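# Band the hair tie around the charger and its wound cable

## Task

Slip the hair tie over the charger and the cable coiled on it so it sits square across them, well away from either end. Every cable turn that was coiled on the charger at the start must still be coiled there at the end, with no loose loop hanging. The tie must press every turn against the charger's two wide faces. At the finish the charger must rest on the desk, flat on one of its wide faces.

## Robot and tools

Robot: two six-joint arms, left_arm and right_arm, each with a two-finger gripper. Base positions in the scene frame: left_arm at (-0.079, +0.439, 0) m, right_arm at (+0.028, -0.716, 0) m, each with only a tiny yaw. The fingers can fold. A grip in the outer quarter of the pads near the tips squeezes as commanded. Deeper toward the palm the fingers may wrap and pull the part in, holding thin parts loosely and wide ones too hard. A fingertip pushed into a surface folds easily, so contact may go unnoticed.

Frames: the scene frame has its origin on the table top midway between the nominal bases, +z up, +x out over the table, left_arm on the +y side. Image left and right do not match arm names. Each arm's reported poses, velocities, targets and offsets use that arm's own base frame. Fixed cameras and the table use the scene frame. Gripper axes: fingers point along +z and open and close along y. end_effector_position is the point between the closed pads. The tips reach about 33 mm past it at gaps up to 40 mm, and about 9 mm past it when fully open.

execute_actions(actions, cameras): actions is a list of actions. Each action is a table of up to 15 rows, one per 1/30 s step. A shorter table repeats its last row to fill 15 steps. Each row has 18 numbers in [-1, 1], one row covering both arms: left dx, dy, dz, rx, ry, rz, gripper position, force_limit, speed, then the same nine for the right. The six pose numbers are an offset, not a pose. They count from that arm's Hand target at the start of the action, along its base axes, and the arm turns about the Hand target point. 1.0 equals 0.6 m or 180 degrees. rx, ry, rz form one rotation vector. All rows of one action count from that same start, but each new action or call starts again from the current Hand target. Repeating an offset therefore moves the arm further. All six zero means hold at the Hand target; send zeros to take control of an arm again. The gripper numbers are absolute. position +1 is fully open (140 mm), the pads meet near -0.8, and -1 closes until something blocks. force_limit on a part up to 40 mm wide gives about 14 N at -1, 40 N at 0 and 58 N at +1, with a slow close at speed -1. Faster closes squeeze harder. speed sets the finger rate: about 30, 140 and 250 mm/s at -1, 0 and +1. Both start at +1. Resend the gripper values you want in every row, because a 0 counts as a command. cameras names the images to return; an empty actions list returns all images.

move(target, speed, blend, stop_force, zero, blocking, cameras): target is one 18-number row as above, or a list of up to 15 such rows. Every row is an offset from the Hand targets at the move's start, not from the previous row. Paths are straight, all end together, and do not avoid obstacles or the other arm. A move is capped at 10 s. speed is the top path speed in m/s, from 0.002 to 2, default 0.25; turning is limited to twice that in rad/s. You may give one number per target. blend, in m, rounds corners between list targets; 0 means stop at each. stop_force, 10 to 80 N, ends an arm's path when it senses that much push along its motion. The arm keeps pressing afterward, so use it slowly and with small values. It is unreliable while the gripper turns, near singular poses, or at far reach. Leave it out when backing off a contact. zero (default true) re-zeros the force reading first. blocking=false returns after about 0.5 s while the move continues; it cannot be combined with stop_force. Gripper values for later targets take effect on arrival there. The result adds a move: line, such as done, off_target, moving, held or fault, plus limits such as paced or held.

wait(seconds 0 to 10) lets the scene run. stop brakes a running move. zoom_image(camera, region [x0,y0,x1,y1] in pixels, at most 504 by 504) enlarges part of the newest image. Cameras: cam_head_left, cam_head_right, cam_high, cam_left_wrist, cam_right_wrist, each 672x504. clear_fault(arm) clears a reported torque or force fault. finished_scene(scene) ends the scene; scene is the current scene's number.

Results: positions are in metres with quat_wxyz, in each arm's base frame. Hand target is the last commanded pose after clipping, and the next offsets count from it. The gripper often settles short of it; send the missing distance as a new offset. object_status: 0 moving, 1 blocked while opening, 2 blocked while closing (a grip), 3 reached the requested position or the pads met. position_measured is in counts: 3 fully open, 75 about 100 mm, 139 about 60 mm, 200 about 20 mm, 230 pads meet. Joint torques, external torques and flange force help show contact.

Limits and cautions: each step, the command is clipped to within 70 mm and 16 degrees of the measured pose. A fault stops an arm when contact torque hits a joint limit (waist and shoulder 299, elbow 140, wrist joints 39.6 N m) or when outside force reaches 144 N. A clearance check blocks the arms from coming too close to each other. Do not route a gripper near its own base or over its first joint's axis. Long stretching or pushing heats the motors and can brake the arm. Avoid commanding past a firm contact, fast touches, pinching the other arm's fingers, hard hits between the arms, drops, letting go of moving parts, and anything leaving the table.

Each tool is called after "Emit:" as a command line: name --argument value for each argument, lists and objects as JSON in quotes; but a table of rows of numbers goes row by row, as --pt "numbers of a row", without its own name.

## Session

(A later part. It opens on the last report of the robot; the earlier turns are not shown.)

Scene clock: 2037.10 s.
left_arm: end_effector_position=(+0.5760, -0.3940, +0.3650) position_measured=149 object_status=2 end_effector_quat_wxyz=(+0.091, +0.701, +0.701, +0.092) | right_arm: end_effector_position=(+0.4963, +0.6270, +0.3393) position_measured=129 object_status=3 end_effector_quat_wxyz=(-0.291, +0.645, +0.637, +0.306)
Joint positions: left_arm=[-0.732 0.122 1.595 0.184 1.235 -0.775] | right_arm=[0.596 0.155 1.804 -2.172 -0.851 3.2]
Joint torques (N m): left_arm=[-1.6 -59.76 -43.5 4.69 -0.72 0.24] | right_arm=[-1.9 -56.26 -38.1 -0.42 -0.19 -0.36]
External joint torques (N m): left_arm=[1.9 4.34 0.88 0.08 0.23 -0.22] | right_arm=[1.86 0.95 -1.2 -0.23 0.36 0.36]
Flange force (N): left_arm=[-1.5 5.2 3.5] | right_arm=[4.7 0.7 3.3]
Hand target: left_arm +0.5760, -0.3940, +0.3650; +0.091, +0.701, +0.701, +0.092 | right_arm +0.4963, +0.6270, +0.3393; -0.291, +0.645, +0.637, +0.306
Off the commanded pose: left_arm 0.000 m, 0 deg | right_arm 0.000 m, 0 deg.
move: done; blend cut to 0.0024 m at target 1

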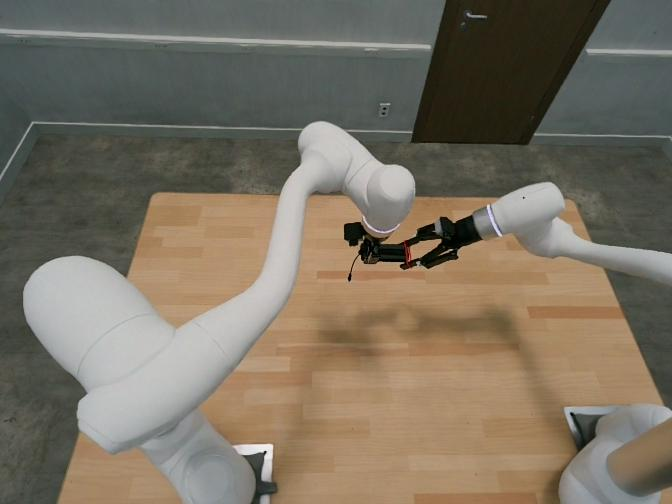

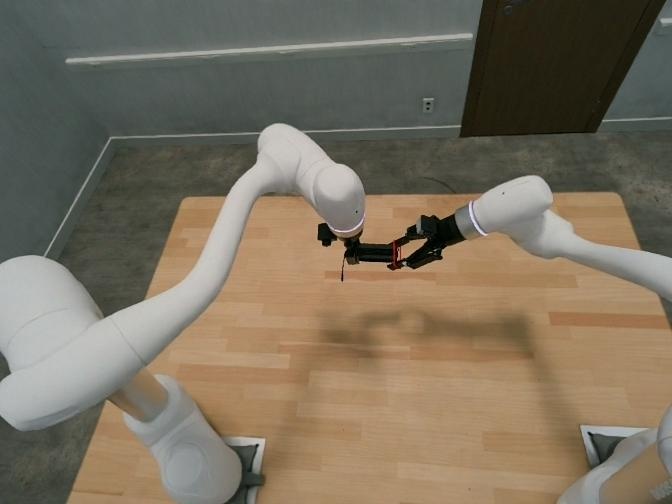

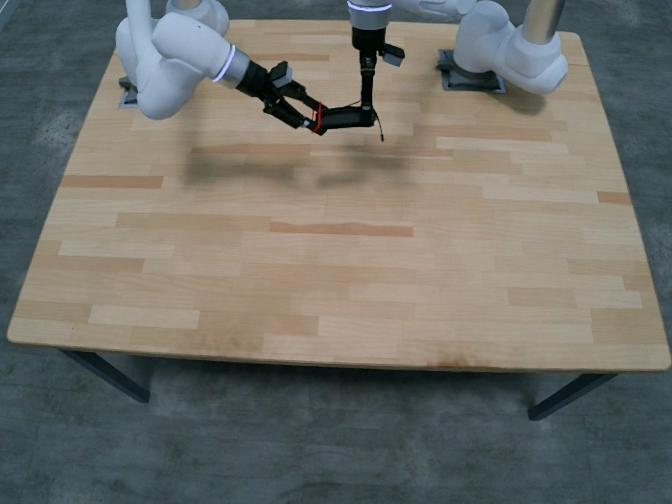

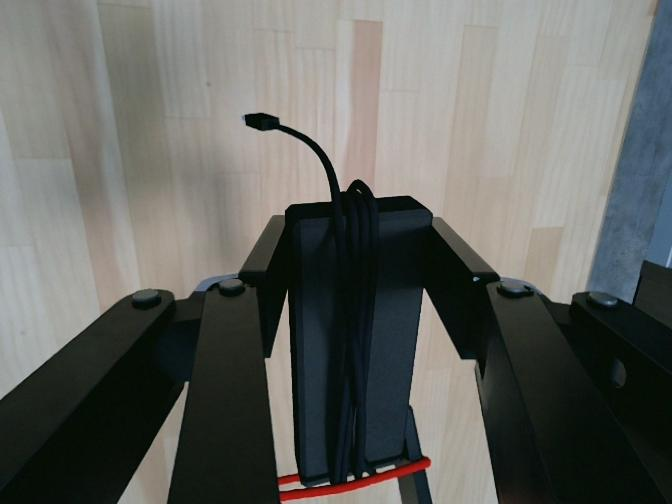

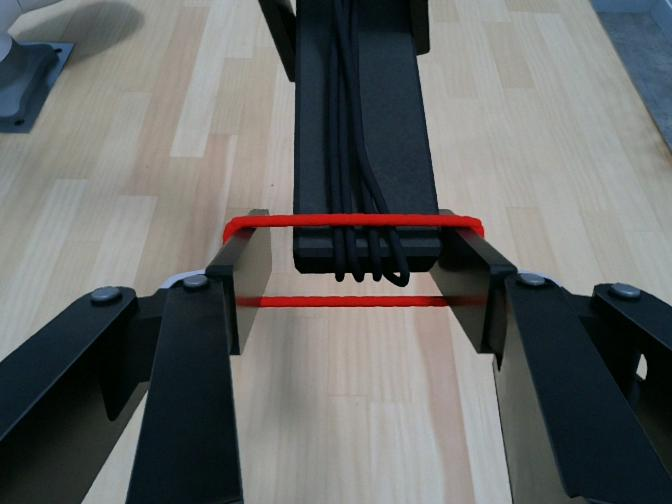

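Emit:
move --pt "0 0 0 0 0 0 -1 0 -1 0 0.0043 -0.0155 0.1111 0 0 0.0 0 -1" --speed 0.07 --cameras '["cam_right_wrist","cam_left_wrist","cam_high","cam_head_right"]'

Emit:
zoom_image --camera "cam_right_wrist" --region '[210, 100, 500, 350]'

Emit:
zoom_image --camera "cam_high" --region '[280, 70, 400, 150]'

Scene clock: 2045.43 s.
left_arm: end_effector_position=(+0.5760, -0.3940, +0.3650) position_measured=149 object_status=2 end_effector_quat_wxyz=(+0.091, +0.701, +0.701, +0.092) | right_arm: end_effector_position=(+0.4963, +0.6296, +0.3300) position_measured=129 object_status=3 end_effector_quat_wxyz=(-0.398, +0.584, +0.574, +0.412)
Joint positions: left_arm=[-0.732 0.122 1.595 0.184 1.235 -0.775] | right_arm=[0.517 0.196 1.977 -1.581 -0.935 2.632]
Joint torques (N m): left_arm=[-1.67 -59.66 -44.2 4.74 -0.95 0.17] | right_arm=[-1.1 -55.05 -32.54 1.93 -1.71 -0.33]
External joint torques (N m): left_arm=[1.56 4.27 1.53 0.02 0.46 -0.16] | right_arm=[0.98 0.66 -1.48 -0.09 0.44 0.33]
Flange force (N): left_arm=[-1.0 3.8 3.7] | right_arm=[2.9 2.0 3.3]
Hand target: left_arm +0.5760, -0.3940, +0.3650; +0.091, +0.701, +0.701, +0.092 | right_arm +0.4963, +0.6296, +0.3300; -0.398, +0.584, +0.574, +0.412
Off the commanded pose: left_arm 0.000 m, 0 deg | right_arm 0.000 m, 0 deg.
move: done
Images, in order (width x height): cam_head_right 672x504, cam_high 672x504, cam_left_wrist 672x504, cam_right_wrist 672x504.

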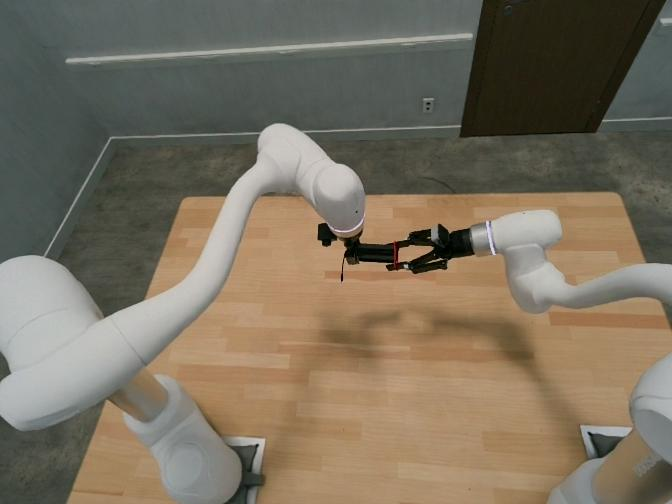

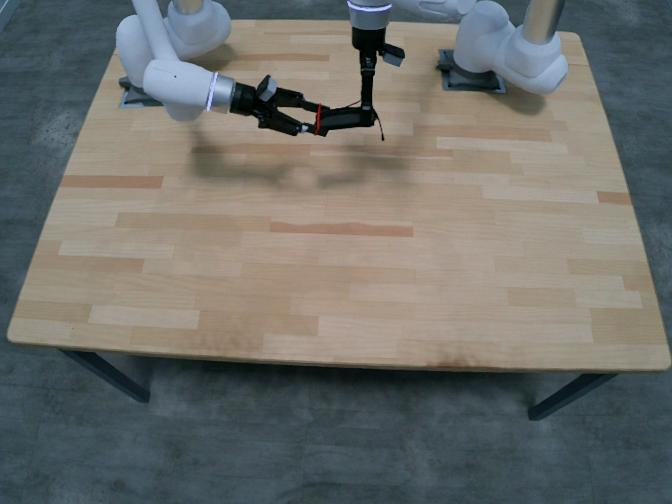

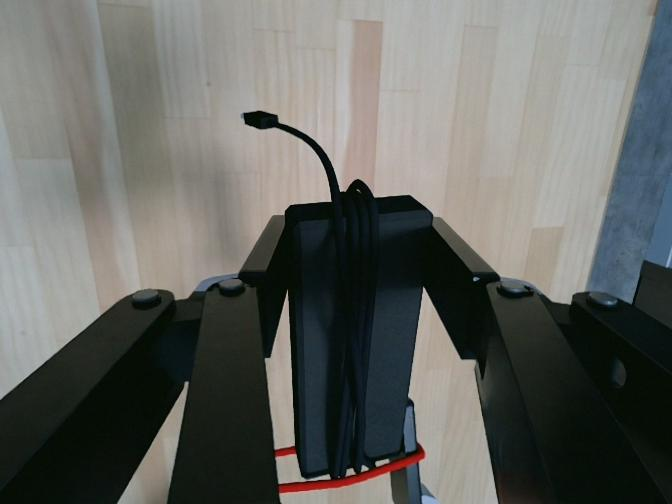

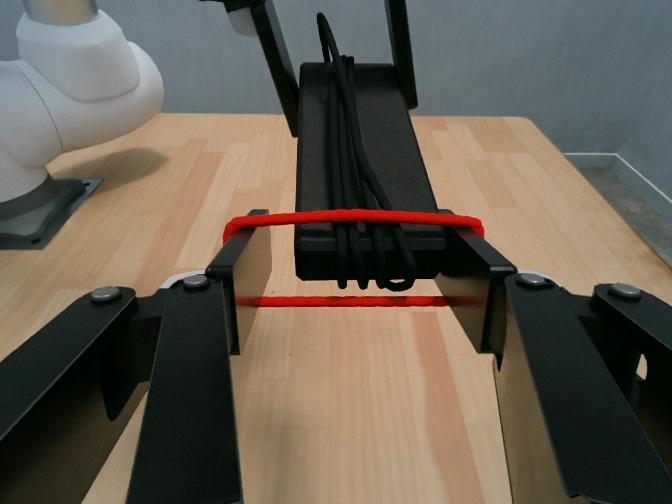

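Scaled by 1.738.

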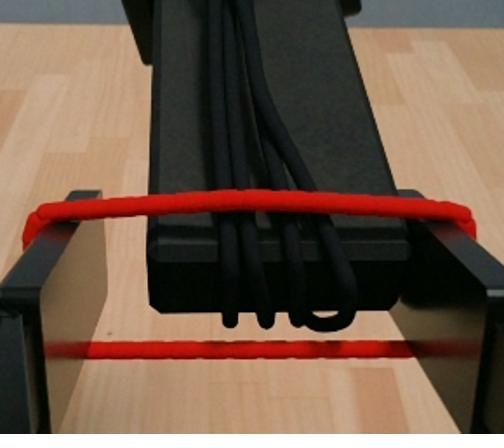

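Scaled by 4.200.

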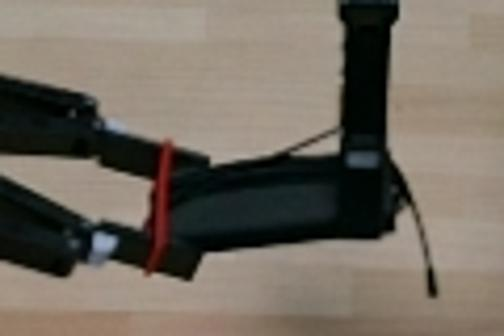

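Emit:
move --pt "0 0 0 0 0 0 -1 0 -1 0 0.0073 -0.0075 0.1111 0 0 0.0 0 -1" --speed 0.07 --cameras '["cam_right_wrist","cam_left_wrist","cam_high","cam_head_right"]'

Emit:
zoom_image --camera "cam_right_wrist" --region '[210, 100, 500, 350]'

Emit:
zoom_image --camera "cam_high" --region '[280, 70, 400, 150]'

Scene clock: 2054.07 s.
left_arm: end_effector_position=(+0.5760, -0.3940, +0.3650) position_measured=149 object_status=2 end_effector_quat_wxyz=(+0.091, +0.701, +0.701, +0.092) | right_arm: end_effector_position=(+0.4963, +0.6339, +0.3255) position_measured=129 object_status=3 end_effector_quat_wxyz=(+0.494, -0.506, -0.494, -0.506)
Joint positions: left_arm=[-0.732 0.122 1.595 0.184 1.235 -0.775] | right_arm=[0.493 0.324 2.081 -1.173 -1.232 2.238]
Joint torques (N m): left_arm=[-1.45 -59.55 -44.88 4.74 -1.57 0.03] | right_arm=[0.28 -60.82 -25.51 2.41 -2.65 -0.33]
External joint torques (N m): left_arm=[1.47 4.12 2.22 0.03 1.08 -0.02] | right_arm=[-0.39 0.61 -1.39 0.36 0.45 0.33]
Flange force (N): left_arm=[-0.3 2.7 3.3] | right_arm=[0.7 3.0 2.1]
Hand target: left_arm +0.5760, -0.3940, +0.3650; +0.091, +0.701, +0.701, +0.092 | right_arm +0.4963, +0.6339, +0.3255; +0.494, -0.506, -0.494, -0.506
Off the commanded pose: left_arm 0.000 m, 0 deg | right_arm 0.000 m, 0 deg.
move: done
Images, in order (width x height): cam_head_right 672x504, cam_high 672x504, cam_left_wrist 672x504, cam_right_wrist 672x504.

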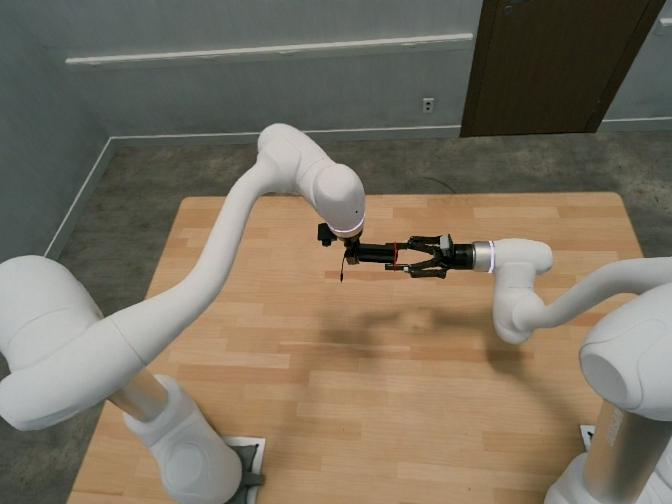

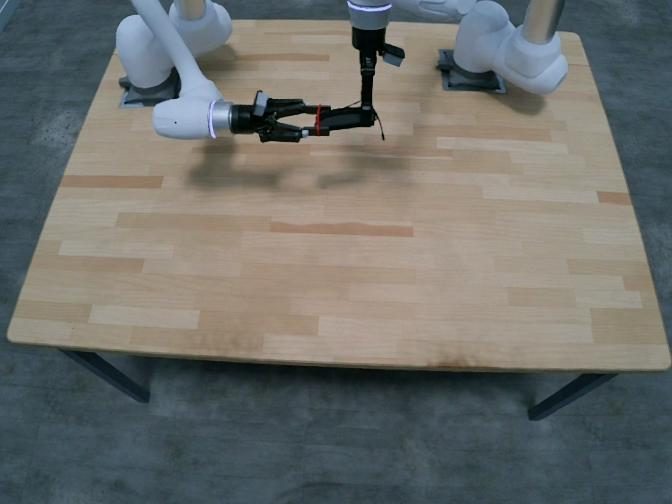

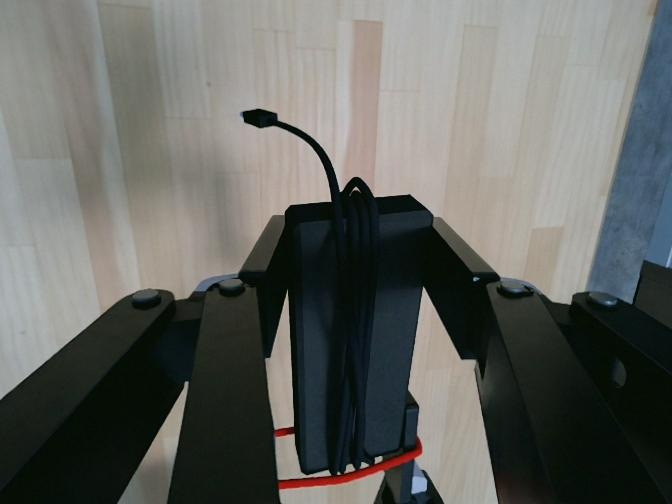

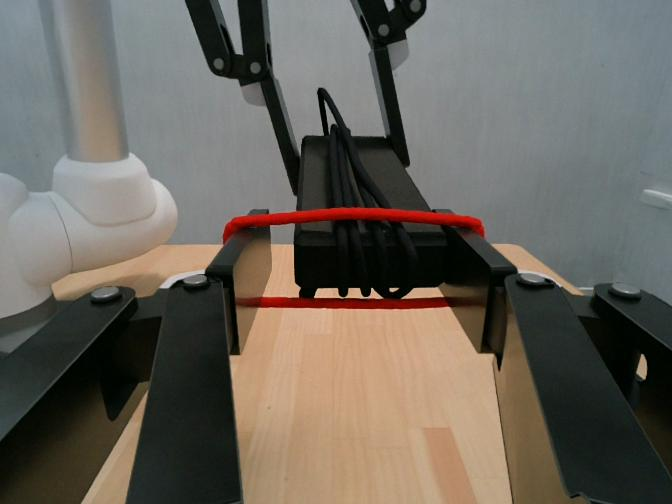

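Scaled by 1.738.

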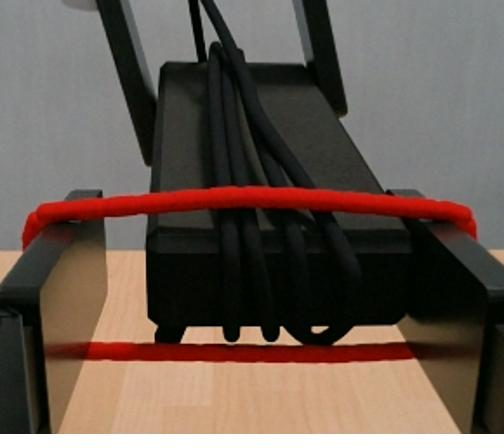

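Scaled by 4.200.

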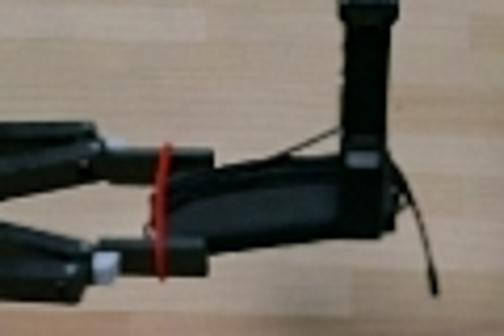

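Emit:
move --pt "0 0 0 0 0 0 -1 0 -1 0.0075 0.0 0 0 0 0.0167 0.0 0 -1" --speed 0.04 --cameras '["cam_right_wrist","cam_left_wrist","cam_high","cam_head_right"]'

Emit:
zoom_image --camera "cam_right_wrist" --region '[210, 100, 500, 350]'

Scene clock: 2077.43 s.
left_arm: end_effector_position=(+0.5760, -0.3940, +0.3650) position_measured=149 object_status=2 end_effector_quat_wxyz=(+0.091, +0.701, +0.701, +0.092) | right_arm: end_effector_position=(+0.5008, +0.6339, +0.3255) position_measured=129 object_status=3 end_effector_quat_wxyz=(+0.507, -0.493, -0.507, -0.493)
Joint positions: left_arm=[-0.732 0.122 1.595 0.184 1.235 -0.775] | right_arm=[0.476 0.348 2.045 -1.234 -1.271 2.268]
Joint torques (N m): left_arm=[-2.38 -59.39 -43.5 4.33 -0.68 0.32] | right_arm=[-1.88 -63.9 -26.72 3.15 -2.15 -0.33]
External joint torques (N m): left_arm=[2.36 4.17 0.91 0.41 0.19 -0.31] | right_arm=[1.95 0.82 -0.56 -0.43 0 0.33]
Flange force (N): left_arm=[-0.9 5.2 3.7] | right_arm=[0.1 1.0 3.5]
Hand target: left_arm +0.5760, -0.3940, +0.3650; +0.091, +0.701, +0.701, +0.092 | right_arm +0.5008, +0.6339, +0.3255; +0.507, -0.493, -0.507, -0.493
Off the commanded pose: left_arm 0.000 m, 0 deg | right_arm 0.000 m, 0 deg.
move: done
Images, in order (width x height): cam_head_right 672x504, cam_high 672x504, cam_left_wrist 672x504, cam_right_wrist 672x504.

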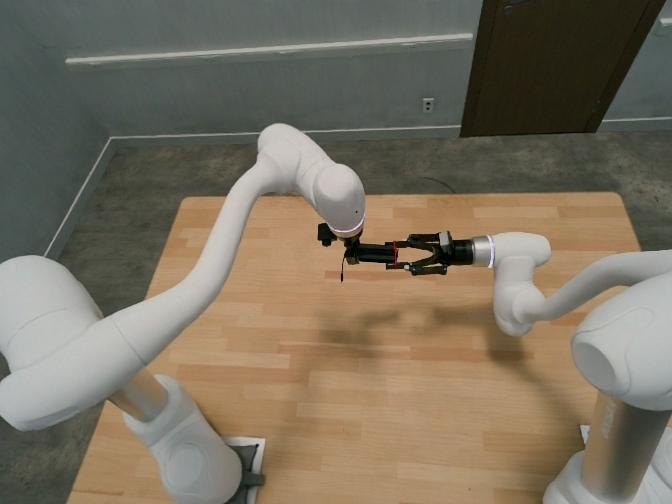

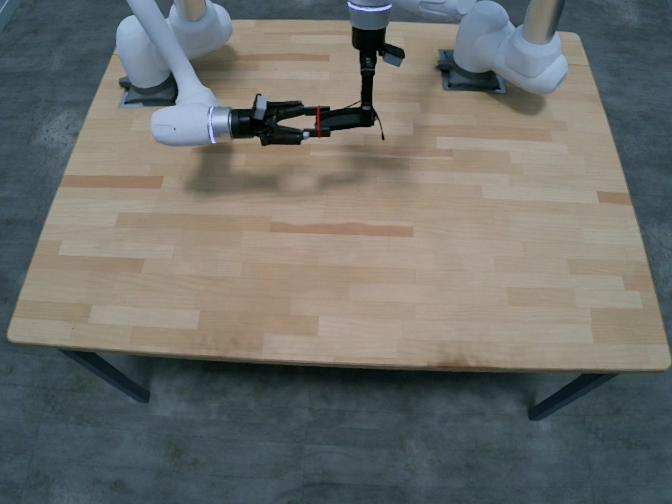

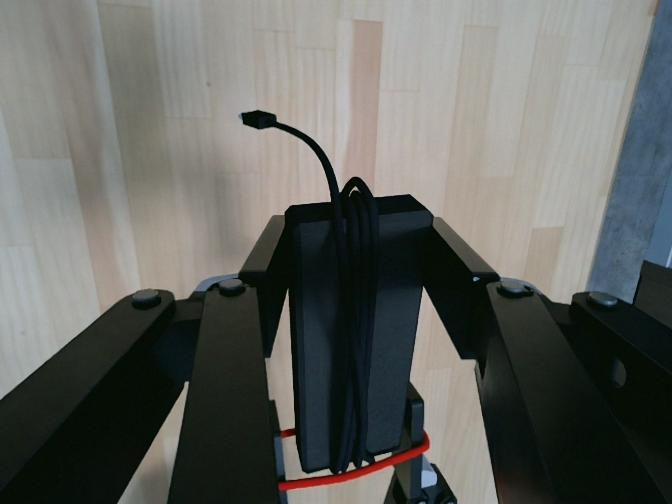

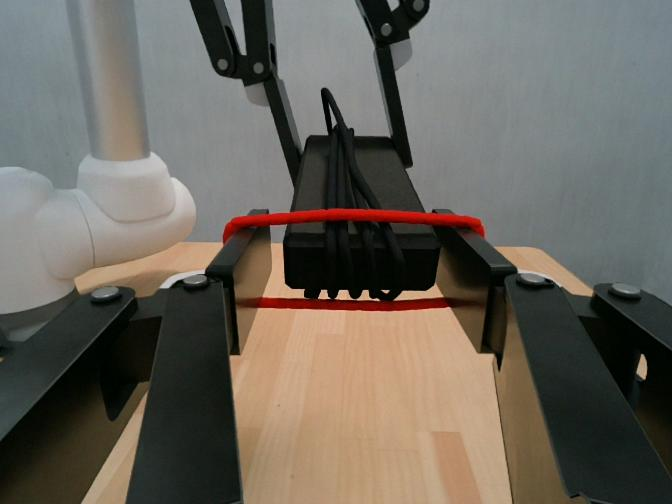

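Scaled by 1.738.

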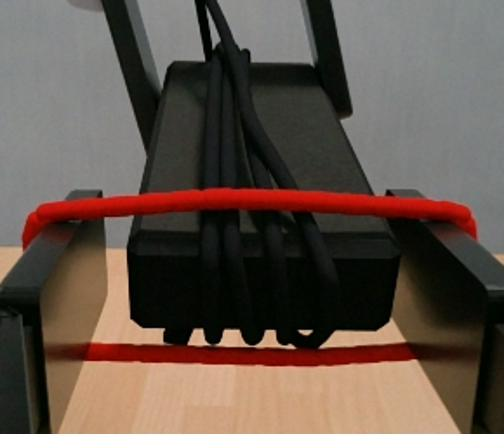

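Emit:
move --pt "0 0 0 0 0 0 -1 0 -1 0 0 0.005 0.0278 0 0 0.0 0 -1" --pt "0 0 0 0 0 0 -1 0 -1 -0.0008 0.025 0.0072 0.0278 0 0 0.0 0 -1" --speed 0.03 --cameras '["cam_right_wrist","cam_left_wrist","cam_high","cam_head_right"]'

Emit:
zoom_image --camera "cam_right_wrist" --region '[210, 100, 500, 350]'

Emit:
zoom_image --camera "cam_high" --region '[280, 70, 400, 150]'

Scene clock: 2092.03 s.
left_arm: end_effector_position=(+0.5760, -0.3940, +0.3650) position_measured=149 object_status=2 end_effector_quat_wxyz=(+0.091, +0.701, +0.701, +0.092) | right_arm: end_effector_position=(+0.5003, +0.6489, +0.3298) position_measured=129 object_status=3 end_effector_quat_wxyz=(+0.528, -0.471, -0.485, -0.514)
Joint positions: left_arm=[-0.732 0.122 1.595 0.184 1.235 -0.775] | right_arm=[0.5 0.391 2.043 -1.148 -1.34 2.206]
Joint torques (N m): left_arm=[-1.77 -58.55 -42.84 4.42 -0.75 0.32] | right_arm=[-1.43 -67.99 -26.05 3.23 -2.66 -0.29]
External joint torques (N m): left_arm=[1.63 3.26 0.22 0.34 0.26 -0.31] | right_arm=[1.52 1.94 0.21 -0.46 0.41 0.29]
Flange force (N): left_arm=[-1.6 4.7 2.1] | right_arm=[-2.0 1.0 2.9]
Hand target: left_arm +0.5760, -0.3940, +0.3650; +0.091, +0.701, +0.701, +0.092 | right_arm +0.5003, +0.6489, +0.3298; +0.528, -0.471, -0.485, -0.514
Off the commanded pose: left_arm 0.000 m, 0 deg | right_arm 0.000 m, 0 deg.
move: done
Images, in order (width x height): cam_head_right 672x504, cam_high 672x504, cam_left_wrist 672x504, cam_right_wrist 672x504.

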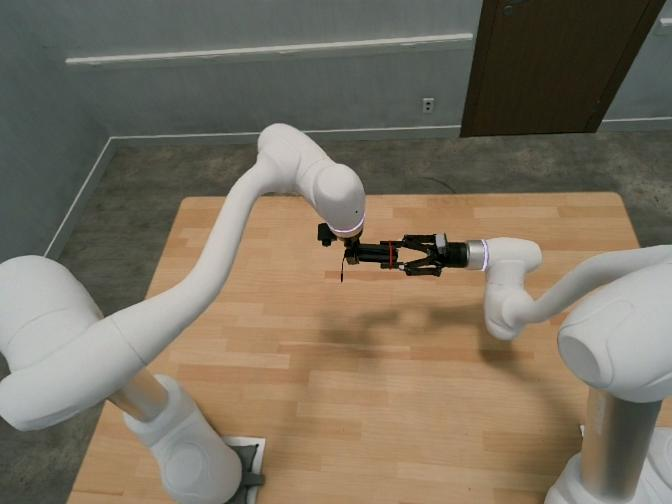

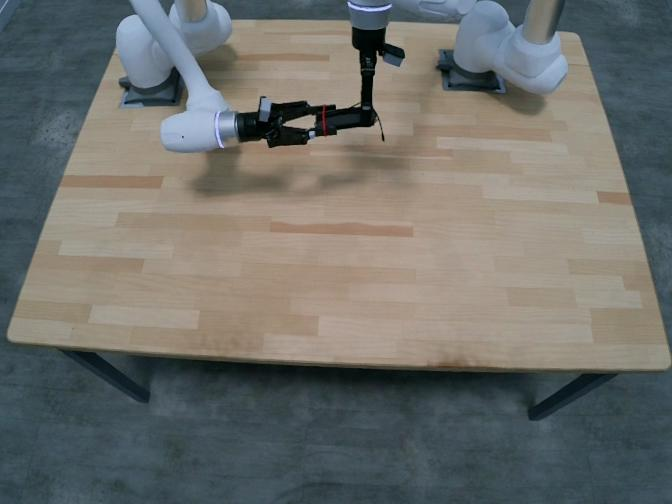

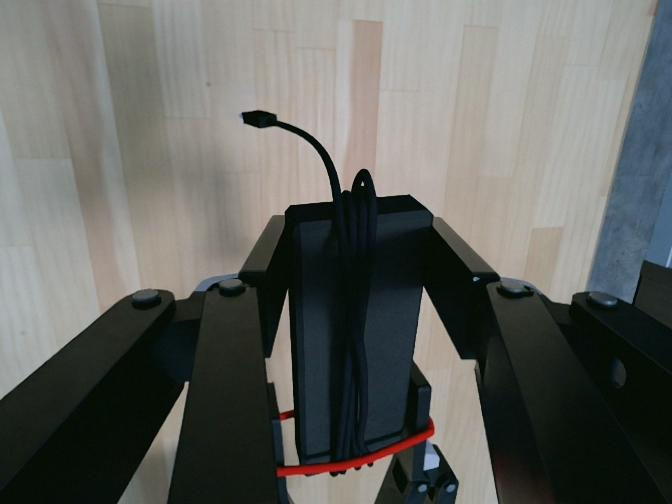

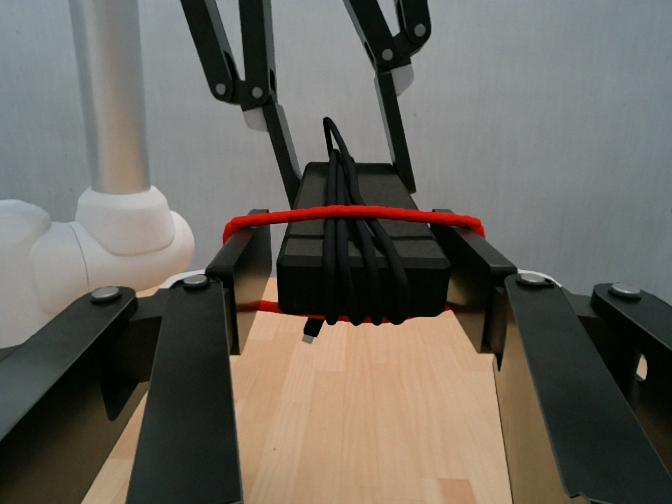

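Scaled by 1.738.

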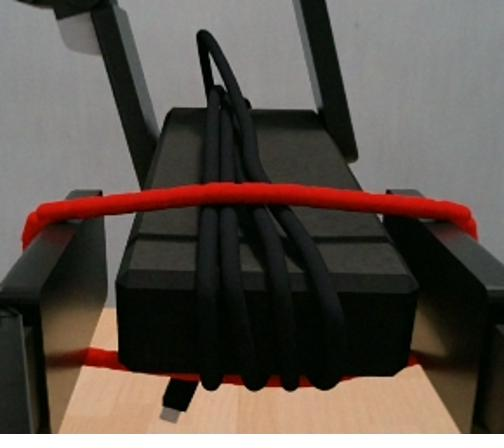

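Scaled by 4.200.

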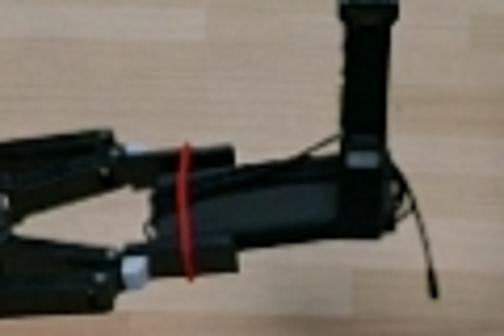

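Emit:
move --pt "0 0 0 0 0 0 -1 0 -1 -0.0008 0.0417 0.0045 0 0 0 0.0 0 -1" --speed 0.03 --cameras '["cam_right_wrist","cam_left_wrist","cam_high"]'

Emit:
zoom_image --camera "cam_right_wrist" --region '[210, 100, 500, 350]'

Emit:
zoom_image --camera "cam_high" --region '[280, 70, 400, 150]'

Scene clock: 2099.33 s.
left_arm: end_effector_position=(+0.5760, -0.3940, +0.3650) position_measured=149 object_status=2 end_effector_quat_wxyz=(+0.091, +0.701, +0.701, +0.092) | right_arm: end_effector_position=(+0.4998, +0.6739, +0.3325) position_measured=129 object_status=3 end_effector_quat_wxyz=(+0.528, -0.471, -0.485, -0.514)
Joint positions: left_arm=[-0.732 0.122 1.595 0.184 1.235 -0.775] | right_arm=[0.536 0.403 2.016 -1.121 -1.312 2.21]
Joint torques (N m): left_arm=[-1.18 -59.06 -42.92 4.62 -0.6 0.32] | right_arm=[-1.92 -69.61 -26.06 3.33 -2.53 -0.26]
External joint torques (N m): left_arm=[1.38 3.72 0.32 0.14 0.11 -0.31] | right_arm=[2.07 1.64 -0.66 -0.45 0.28 0.26]
Flange force (N): left_arm=[-2.2 4.8 2.6] | right_arm=[-1.4 1.6 4.4]
Hand target: left_arm +0.5760, -0.3940, +0.3650; +0.091, +0.701, +0.701, +0.092 | right_arm +0.4998, +0.6740, +0.3325; +0.528, -0.471, -0.485, -0.514
Off the commanded pose: left_arm 0.000 m, 0 deg | right_arm 0.000 m, 0 deg.
move: done
Images, in order (width x height): cam_high 672x504, cam_left_wrist 672x504, cam_right_wrist 672x504.

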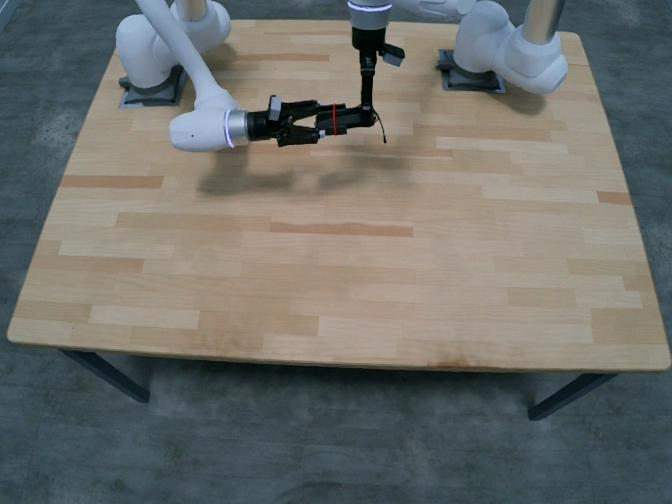

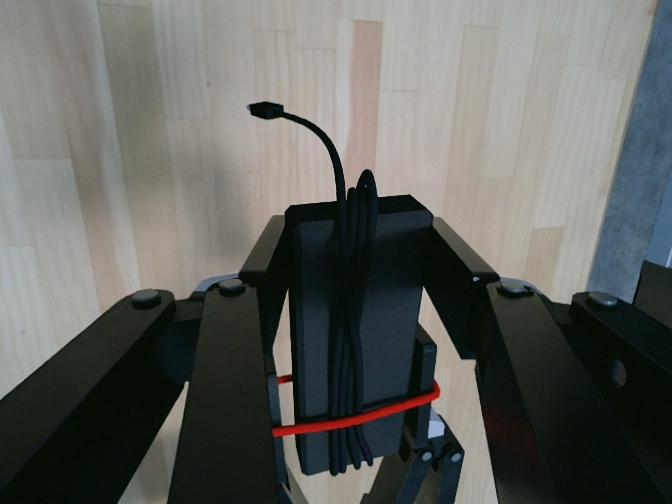

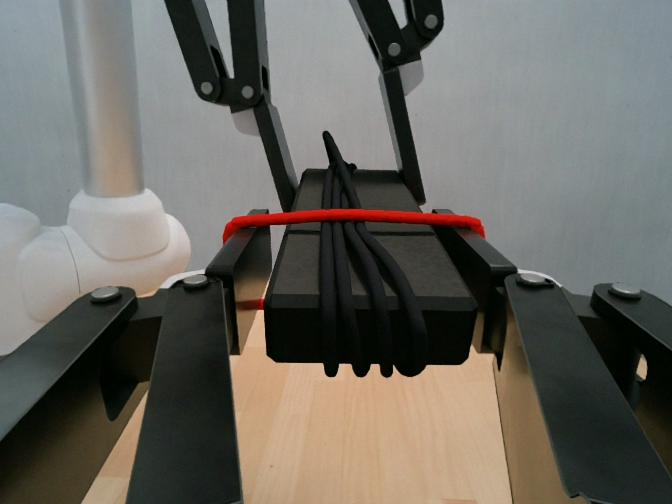

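Scaled by 1.738.

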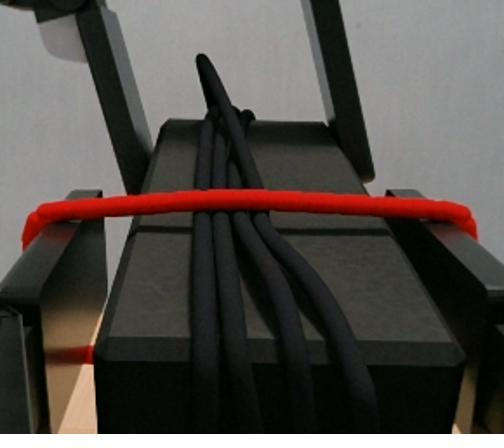

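Scaled by 4.200.

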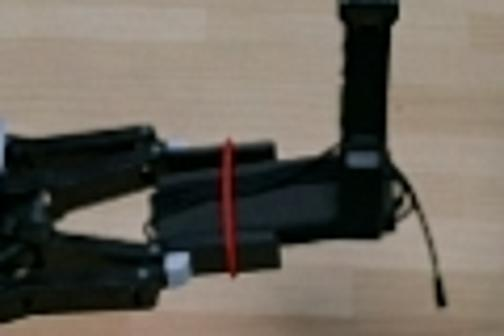

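Emit:
move --pt "0 0 0 0 0 0 -1 0 -1 -0.0012 0.0433 0.0047 0 0 0 0.0 0 -1" --speed 0.03 --cameras '["cam_right_wrist","cam_left_wrist","cam_high","cam_head_right"]'

Emit:
zoom_image --camera "cam_right_wrist" --region '[210, 100, 500, 350]'

Emit:
zoom_image --camera "cam_high" --region '[280, 70, 400, 150]'

Emit:
zoom_image --camera "cam_left_wrist" --region '[230, 150, 480, 504]'

Scene clock: 2110.37 s.
left_arm: end_effector_position=(+0.5760, -0.3940, +0.3650) position_measured=149 object_status=2 end_effector_quat_wxyz=(+0.091, +0.701, +0.701, +0.092) | right_arm: end_effector_position=(+0.4991, +0.6999, +0.3353) position_measured=129 object_status=3 end_effector_quat_wxyz=(+0.528, -0.471, -0.485, -0.514)
Joint positions: left_arm=[-0.732 0.122 1.595 0.184 1.235 -0.775] | right_arm=[0.572 0.416 1.986 -1.095 -1.283 2.214]
Joint torques (N m): left_arm=[-1.45 -58.28 -46.97 4.72 -3.33 -0.28] | right_arm=[4.74 -71.52 -25.78 1.83 -3.24 -0.28]
External joint torques (N m): left_arm=[1.28 3.18 4.4 0.02 2.84 0.29] | right_arm=[-4.74 1.39 -1.55 1.14 1 0.28]
Flange force (N): left_arm=[2.7 -1.3 2.2] | right_arm=[-0.2 6.9 -1.6]
Hand target: left_arm +0.5760, -0.3940, +0.3650; +0.091, +0.701, +0.701, +0.092 | right_arm +0.4991, +0.6999, +0.3353; +0.528, -0.471, -0.485, -0.514
Off the commanded pose: left_arm 0.000 m, 0 deg | right_arm 0.000 m, 0 deg.
move: done
Images, in order (width x height): cam_head_right 672x504, cam_high 672x504, cam_left_wrist 672x504, cam_right_wrist 672x504.

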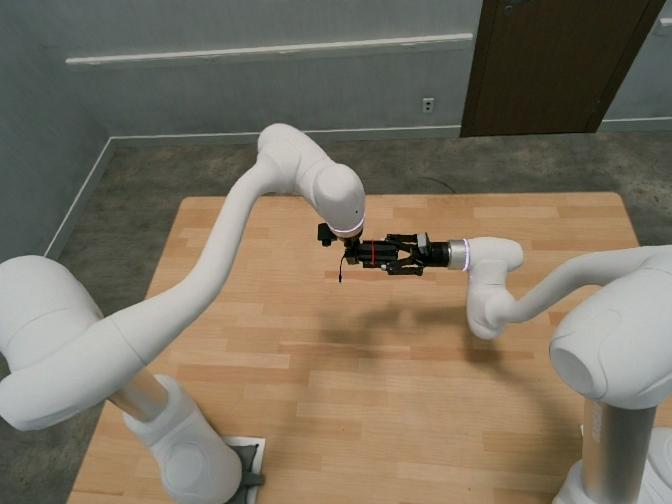

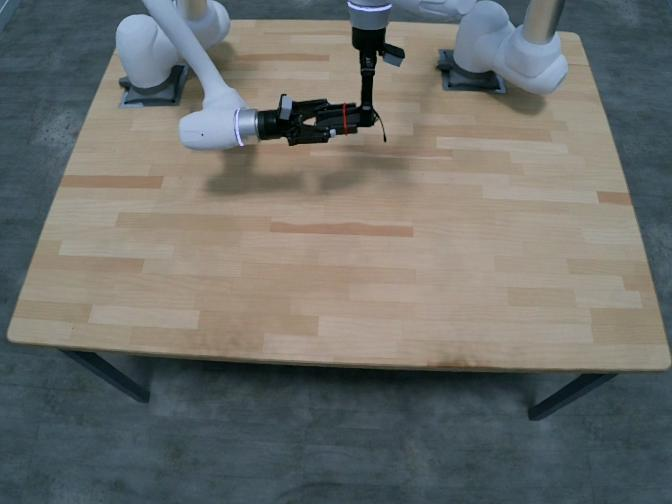

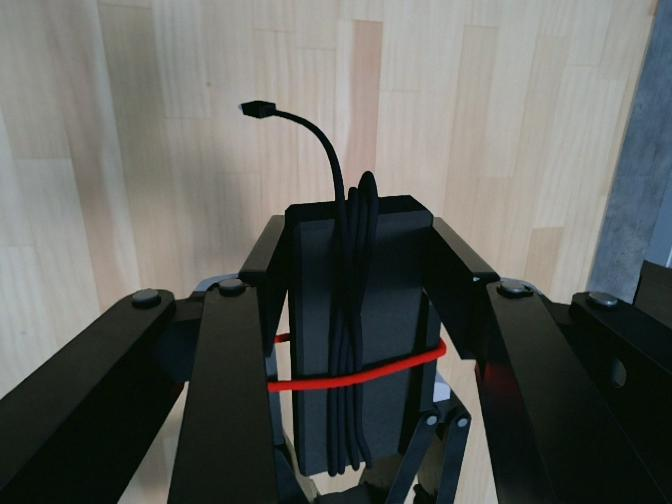

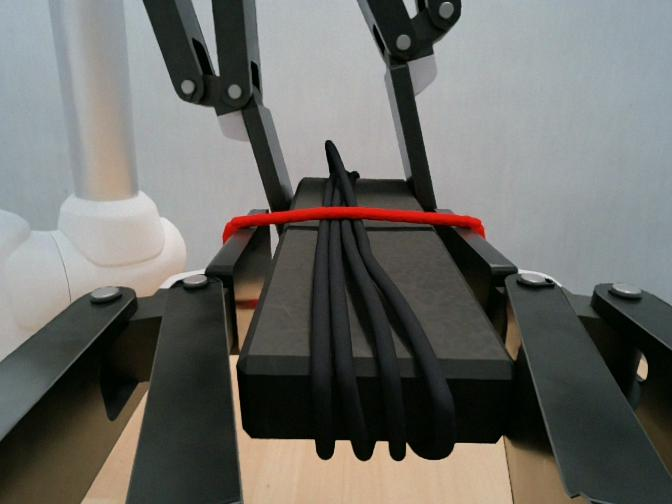

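Scaled by 1.738.

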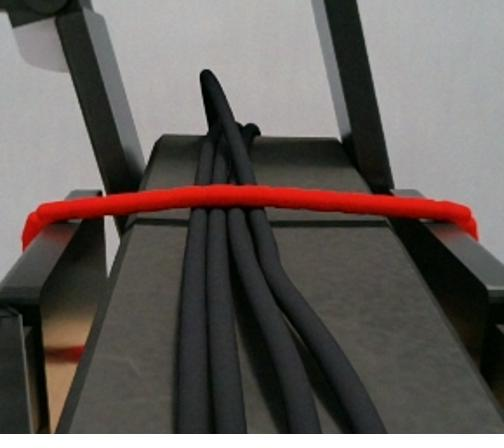

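Scaled by 4.200.

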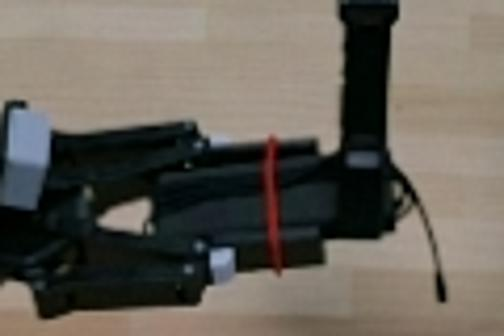

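Scaled by 1.424.

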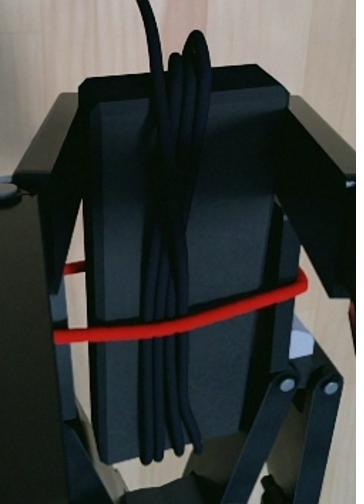

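Emit:
move --pt "0 0 0 0 0 0 -1 0 -1 0.0010 -0.0045 -0.0005 0 0 0 0.0 0 -1" --speed 0.03 --cameras '["cam_right_wrist","cam_left_wrist"]'

Emit:
zoom_image --camera "cam_left_wrist" --region '[230, 150, 480, 504]'

Emit:
zoom_image --camera "cam_right_wrist" --region '[200, 130, 550, 480]'

Scene clock: 2150.20 s.
left_arm: end_effector_position=(+0.5760, -0.3940, +0.3650) position_measured=149 object_status=2 end_effector_quat_wxyz=(+0.091, +0.701, +0.701, +0.092) | right_arm: end_effector_position=(+0.4997, +0.6972, +0.3350) position_measured=129 object_status=3 end_effector_quat_wxyz=(+0.528, -0.471, -0.485, -0.514)
Joint positions: left_arm=[-0.732 0.122 1.595 0.184 1.235 -0.775] | right_arm=[0.568 0.415 1.988 -1.098 -1.286 2.214]
Joint torques (N m): left_arm=[-0.93 -59.15 -43.78 4.88 -0.81 0.17] | right_arm=[-1.22 -70.94 -26.3 3.09 -2.44 -0.29]
External joint torques (N m): left_arm=[1.04 3.92 1.21 -0.14 0.32 -0.16] | right_arm=[1.1 1.76 -0.81 -0.16 0.22 0.29]
Flange force (N): left_arm=[-1.6 3.4 3.2] | right_arm=[-1.5 2.5 3.5]
Hand target: left_arm +0.5760, -0.3940, +0.3650; +0.091, +0.701, +0.701, +0.092 | right_arm +0.4997, +0.6972, +0.3350; +0.528, -0.471, -0.485, -0.514
Off the commanded pose: left_arm 0.000 m, 0 deg | right_arm 0.000 m, 0 deg.
move: done
Images, in order (width x height): cam_left_wrist 672x504, cam_right_wrist 672x504.

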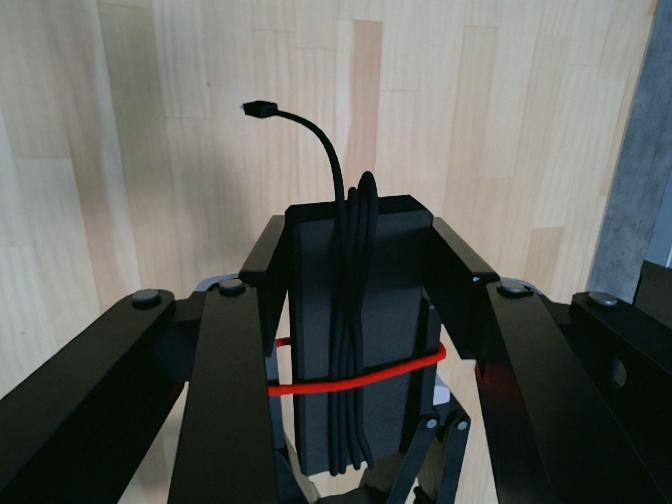

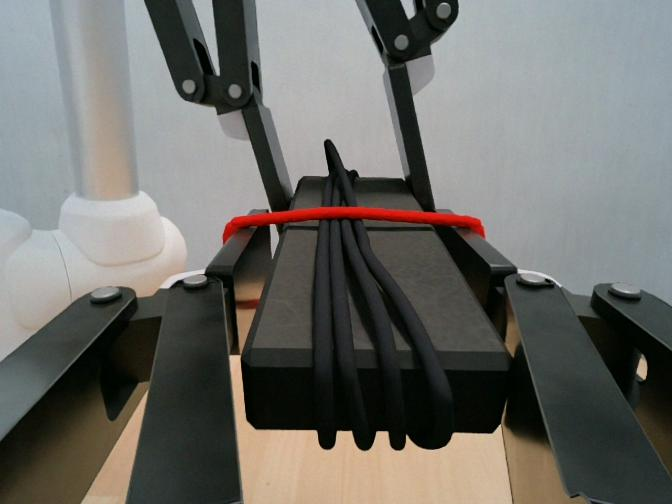

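Scaled by 1.424.

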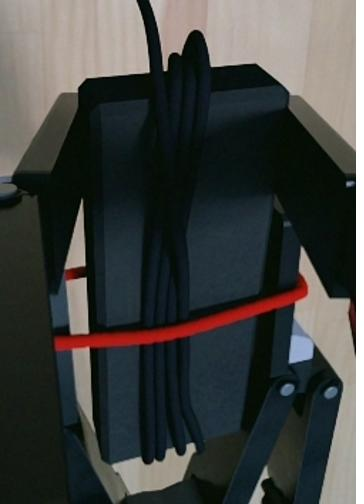

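Scaled by 1.440.

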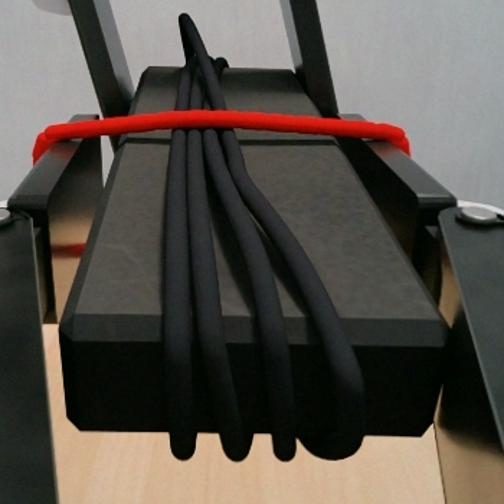

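Emit:
move --pt "0 0 0 0 0 0 -1 0 -1 0 0 0 0 0 0 -1 -0.4 -1" --speed 0.03 --cameras '["cam_right_wrist","cam_left_wrist"]'

Emit:
wait --seconds 1

Scene clock: 2158.73 s.
left_arm: end_effector_position=(+0.5759, -0.3940, +0.3650) position_measured=149 object_status=2 end_effector_quat_wxyz=(+0.091, +0.701, +0.701, +0.092) | right_arm: end_effector_position=(+0.4999, +0.6972, +0.3350) position_measured=148 object_status=0 end_effector_quat_wxyz=(+0.528, -0.471, -0.485, -0.514)
Joint positions: left_arm=[-0.732 0.122 1.595 0.183 1.235 -0.775] | right_arm=[0.568 0.415 1.988 -1.098 -1.286 2.214]
Joint torques (N m): left_arm=[7.24 -51.46 -51.97 10.04 -8.85 0.04] | right_arm=[25.11 -78.99 -20.67 -5.24 -10.46 -0.64]
External joint torques (N m): left_arm=[-7.12 -3.89 9.36 -5.28 8.37 -0.02] | right_arm=[-25.3 9.43 -6.58 8.18 8.24 0.64]
Flange force (N): left_arm=[4.3 -23.5 -8.0] | right_arm=[-4.8 32.8 -4.7]
Hand target: left_arm +0.5760, -0.3940, +0.3650; +0.091, +0.701, +0.701, +0.092 | right_arm +0.4997, +0.6972, +0.3350; +0.528, -0.471, -0.485, -0.514
Off the commanded pose: left_arm 0.000 m, 0 deg | right_arm 0.000 m, 0 deg.
move: done
Images, in order (width x height): cam_left_wrist 672x504, cam_right_wrist 672x504.

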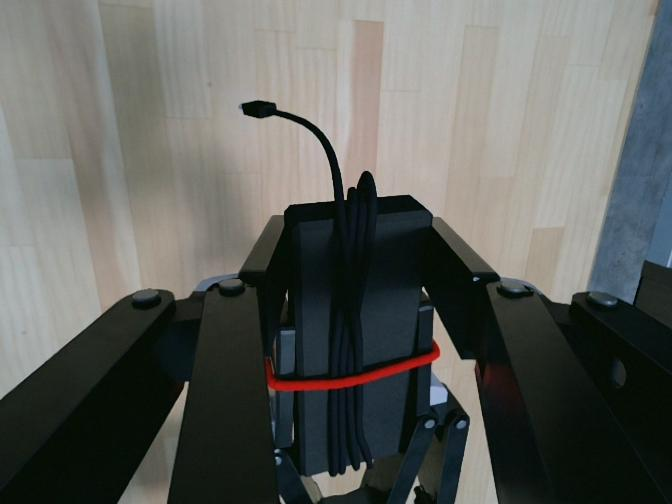

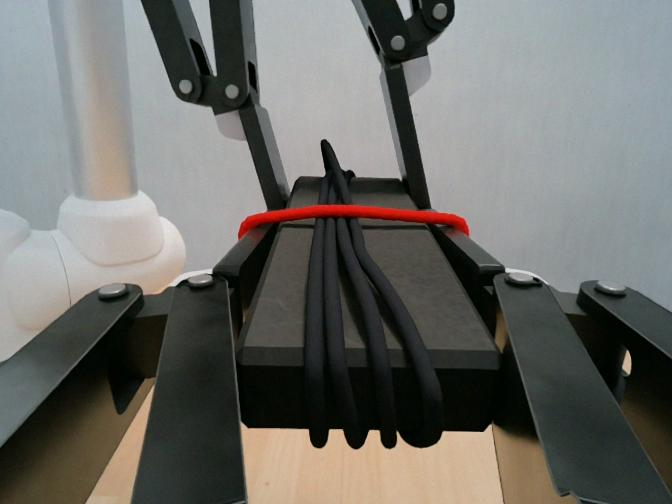

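Scene clock: 2159.73 s.
left_arm: end_effector_position=(+0.5760, -0.3940, +0.3650) position_measured=149 object_status=2 end_effector_quat_wxyz=(+0.091, +0.701, +0.701, +0.092) | right_arm: end_effector_position=(+0.4997, +0.6972, +0.3350) position_measured=148 object_status=2 end_effector_quat_wxyz=(+0.528, -0.471, -0.485, -0.514)
Joint positions: left_arm=[-0.732 0.122 1.595 0.184 1.235 -0.775] | right_arm=[0.568 0.415 1.988 -1.098 -1.286 2.214]
Joint torques (N m): left_arm=[7.29 -50.65 -52.73 10.08 -9.55 0.05] | right_arm=[27.32 -79.41 -20.47 -5.78 -10.84 -0.59]
External joint torques (N m): left_arm=[-7.27 -4.79 10.08 -5.32 9.07 -0.04] | right_arm=[-27.41 9.48 -6.91 8.74 8.6 0.59]
Flange force (N): left_arm=[5.6 -25.7 -8.9] | right_arm=[-4.7 34.5 -6.3]
Hand target: left_arm +0.5760, -0.3940, +0.3650; +0.091, +0.701, +0.701, +0.092 | right_arm +0.4997, +0.6972, +0.3350; +0.528, -0.471, -0.485, -0.514
Tool commands: left_gripper/position=-1.0 left_gripper/force_limit=+0.0 left_gripper/speed=-1.0 right_gripper/position=-1.0 right_gripper/force_limit=-0.4 right_gripper/speed=-1.0
Off the commanded pose: left_arm 0.000 m, 0 deg | right_arm 0.000 m, 0 deg.
wait: 1.00 s; at rest by 0.17 s


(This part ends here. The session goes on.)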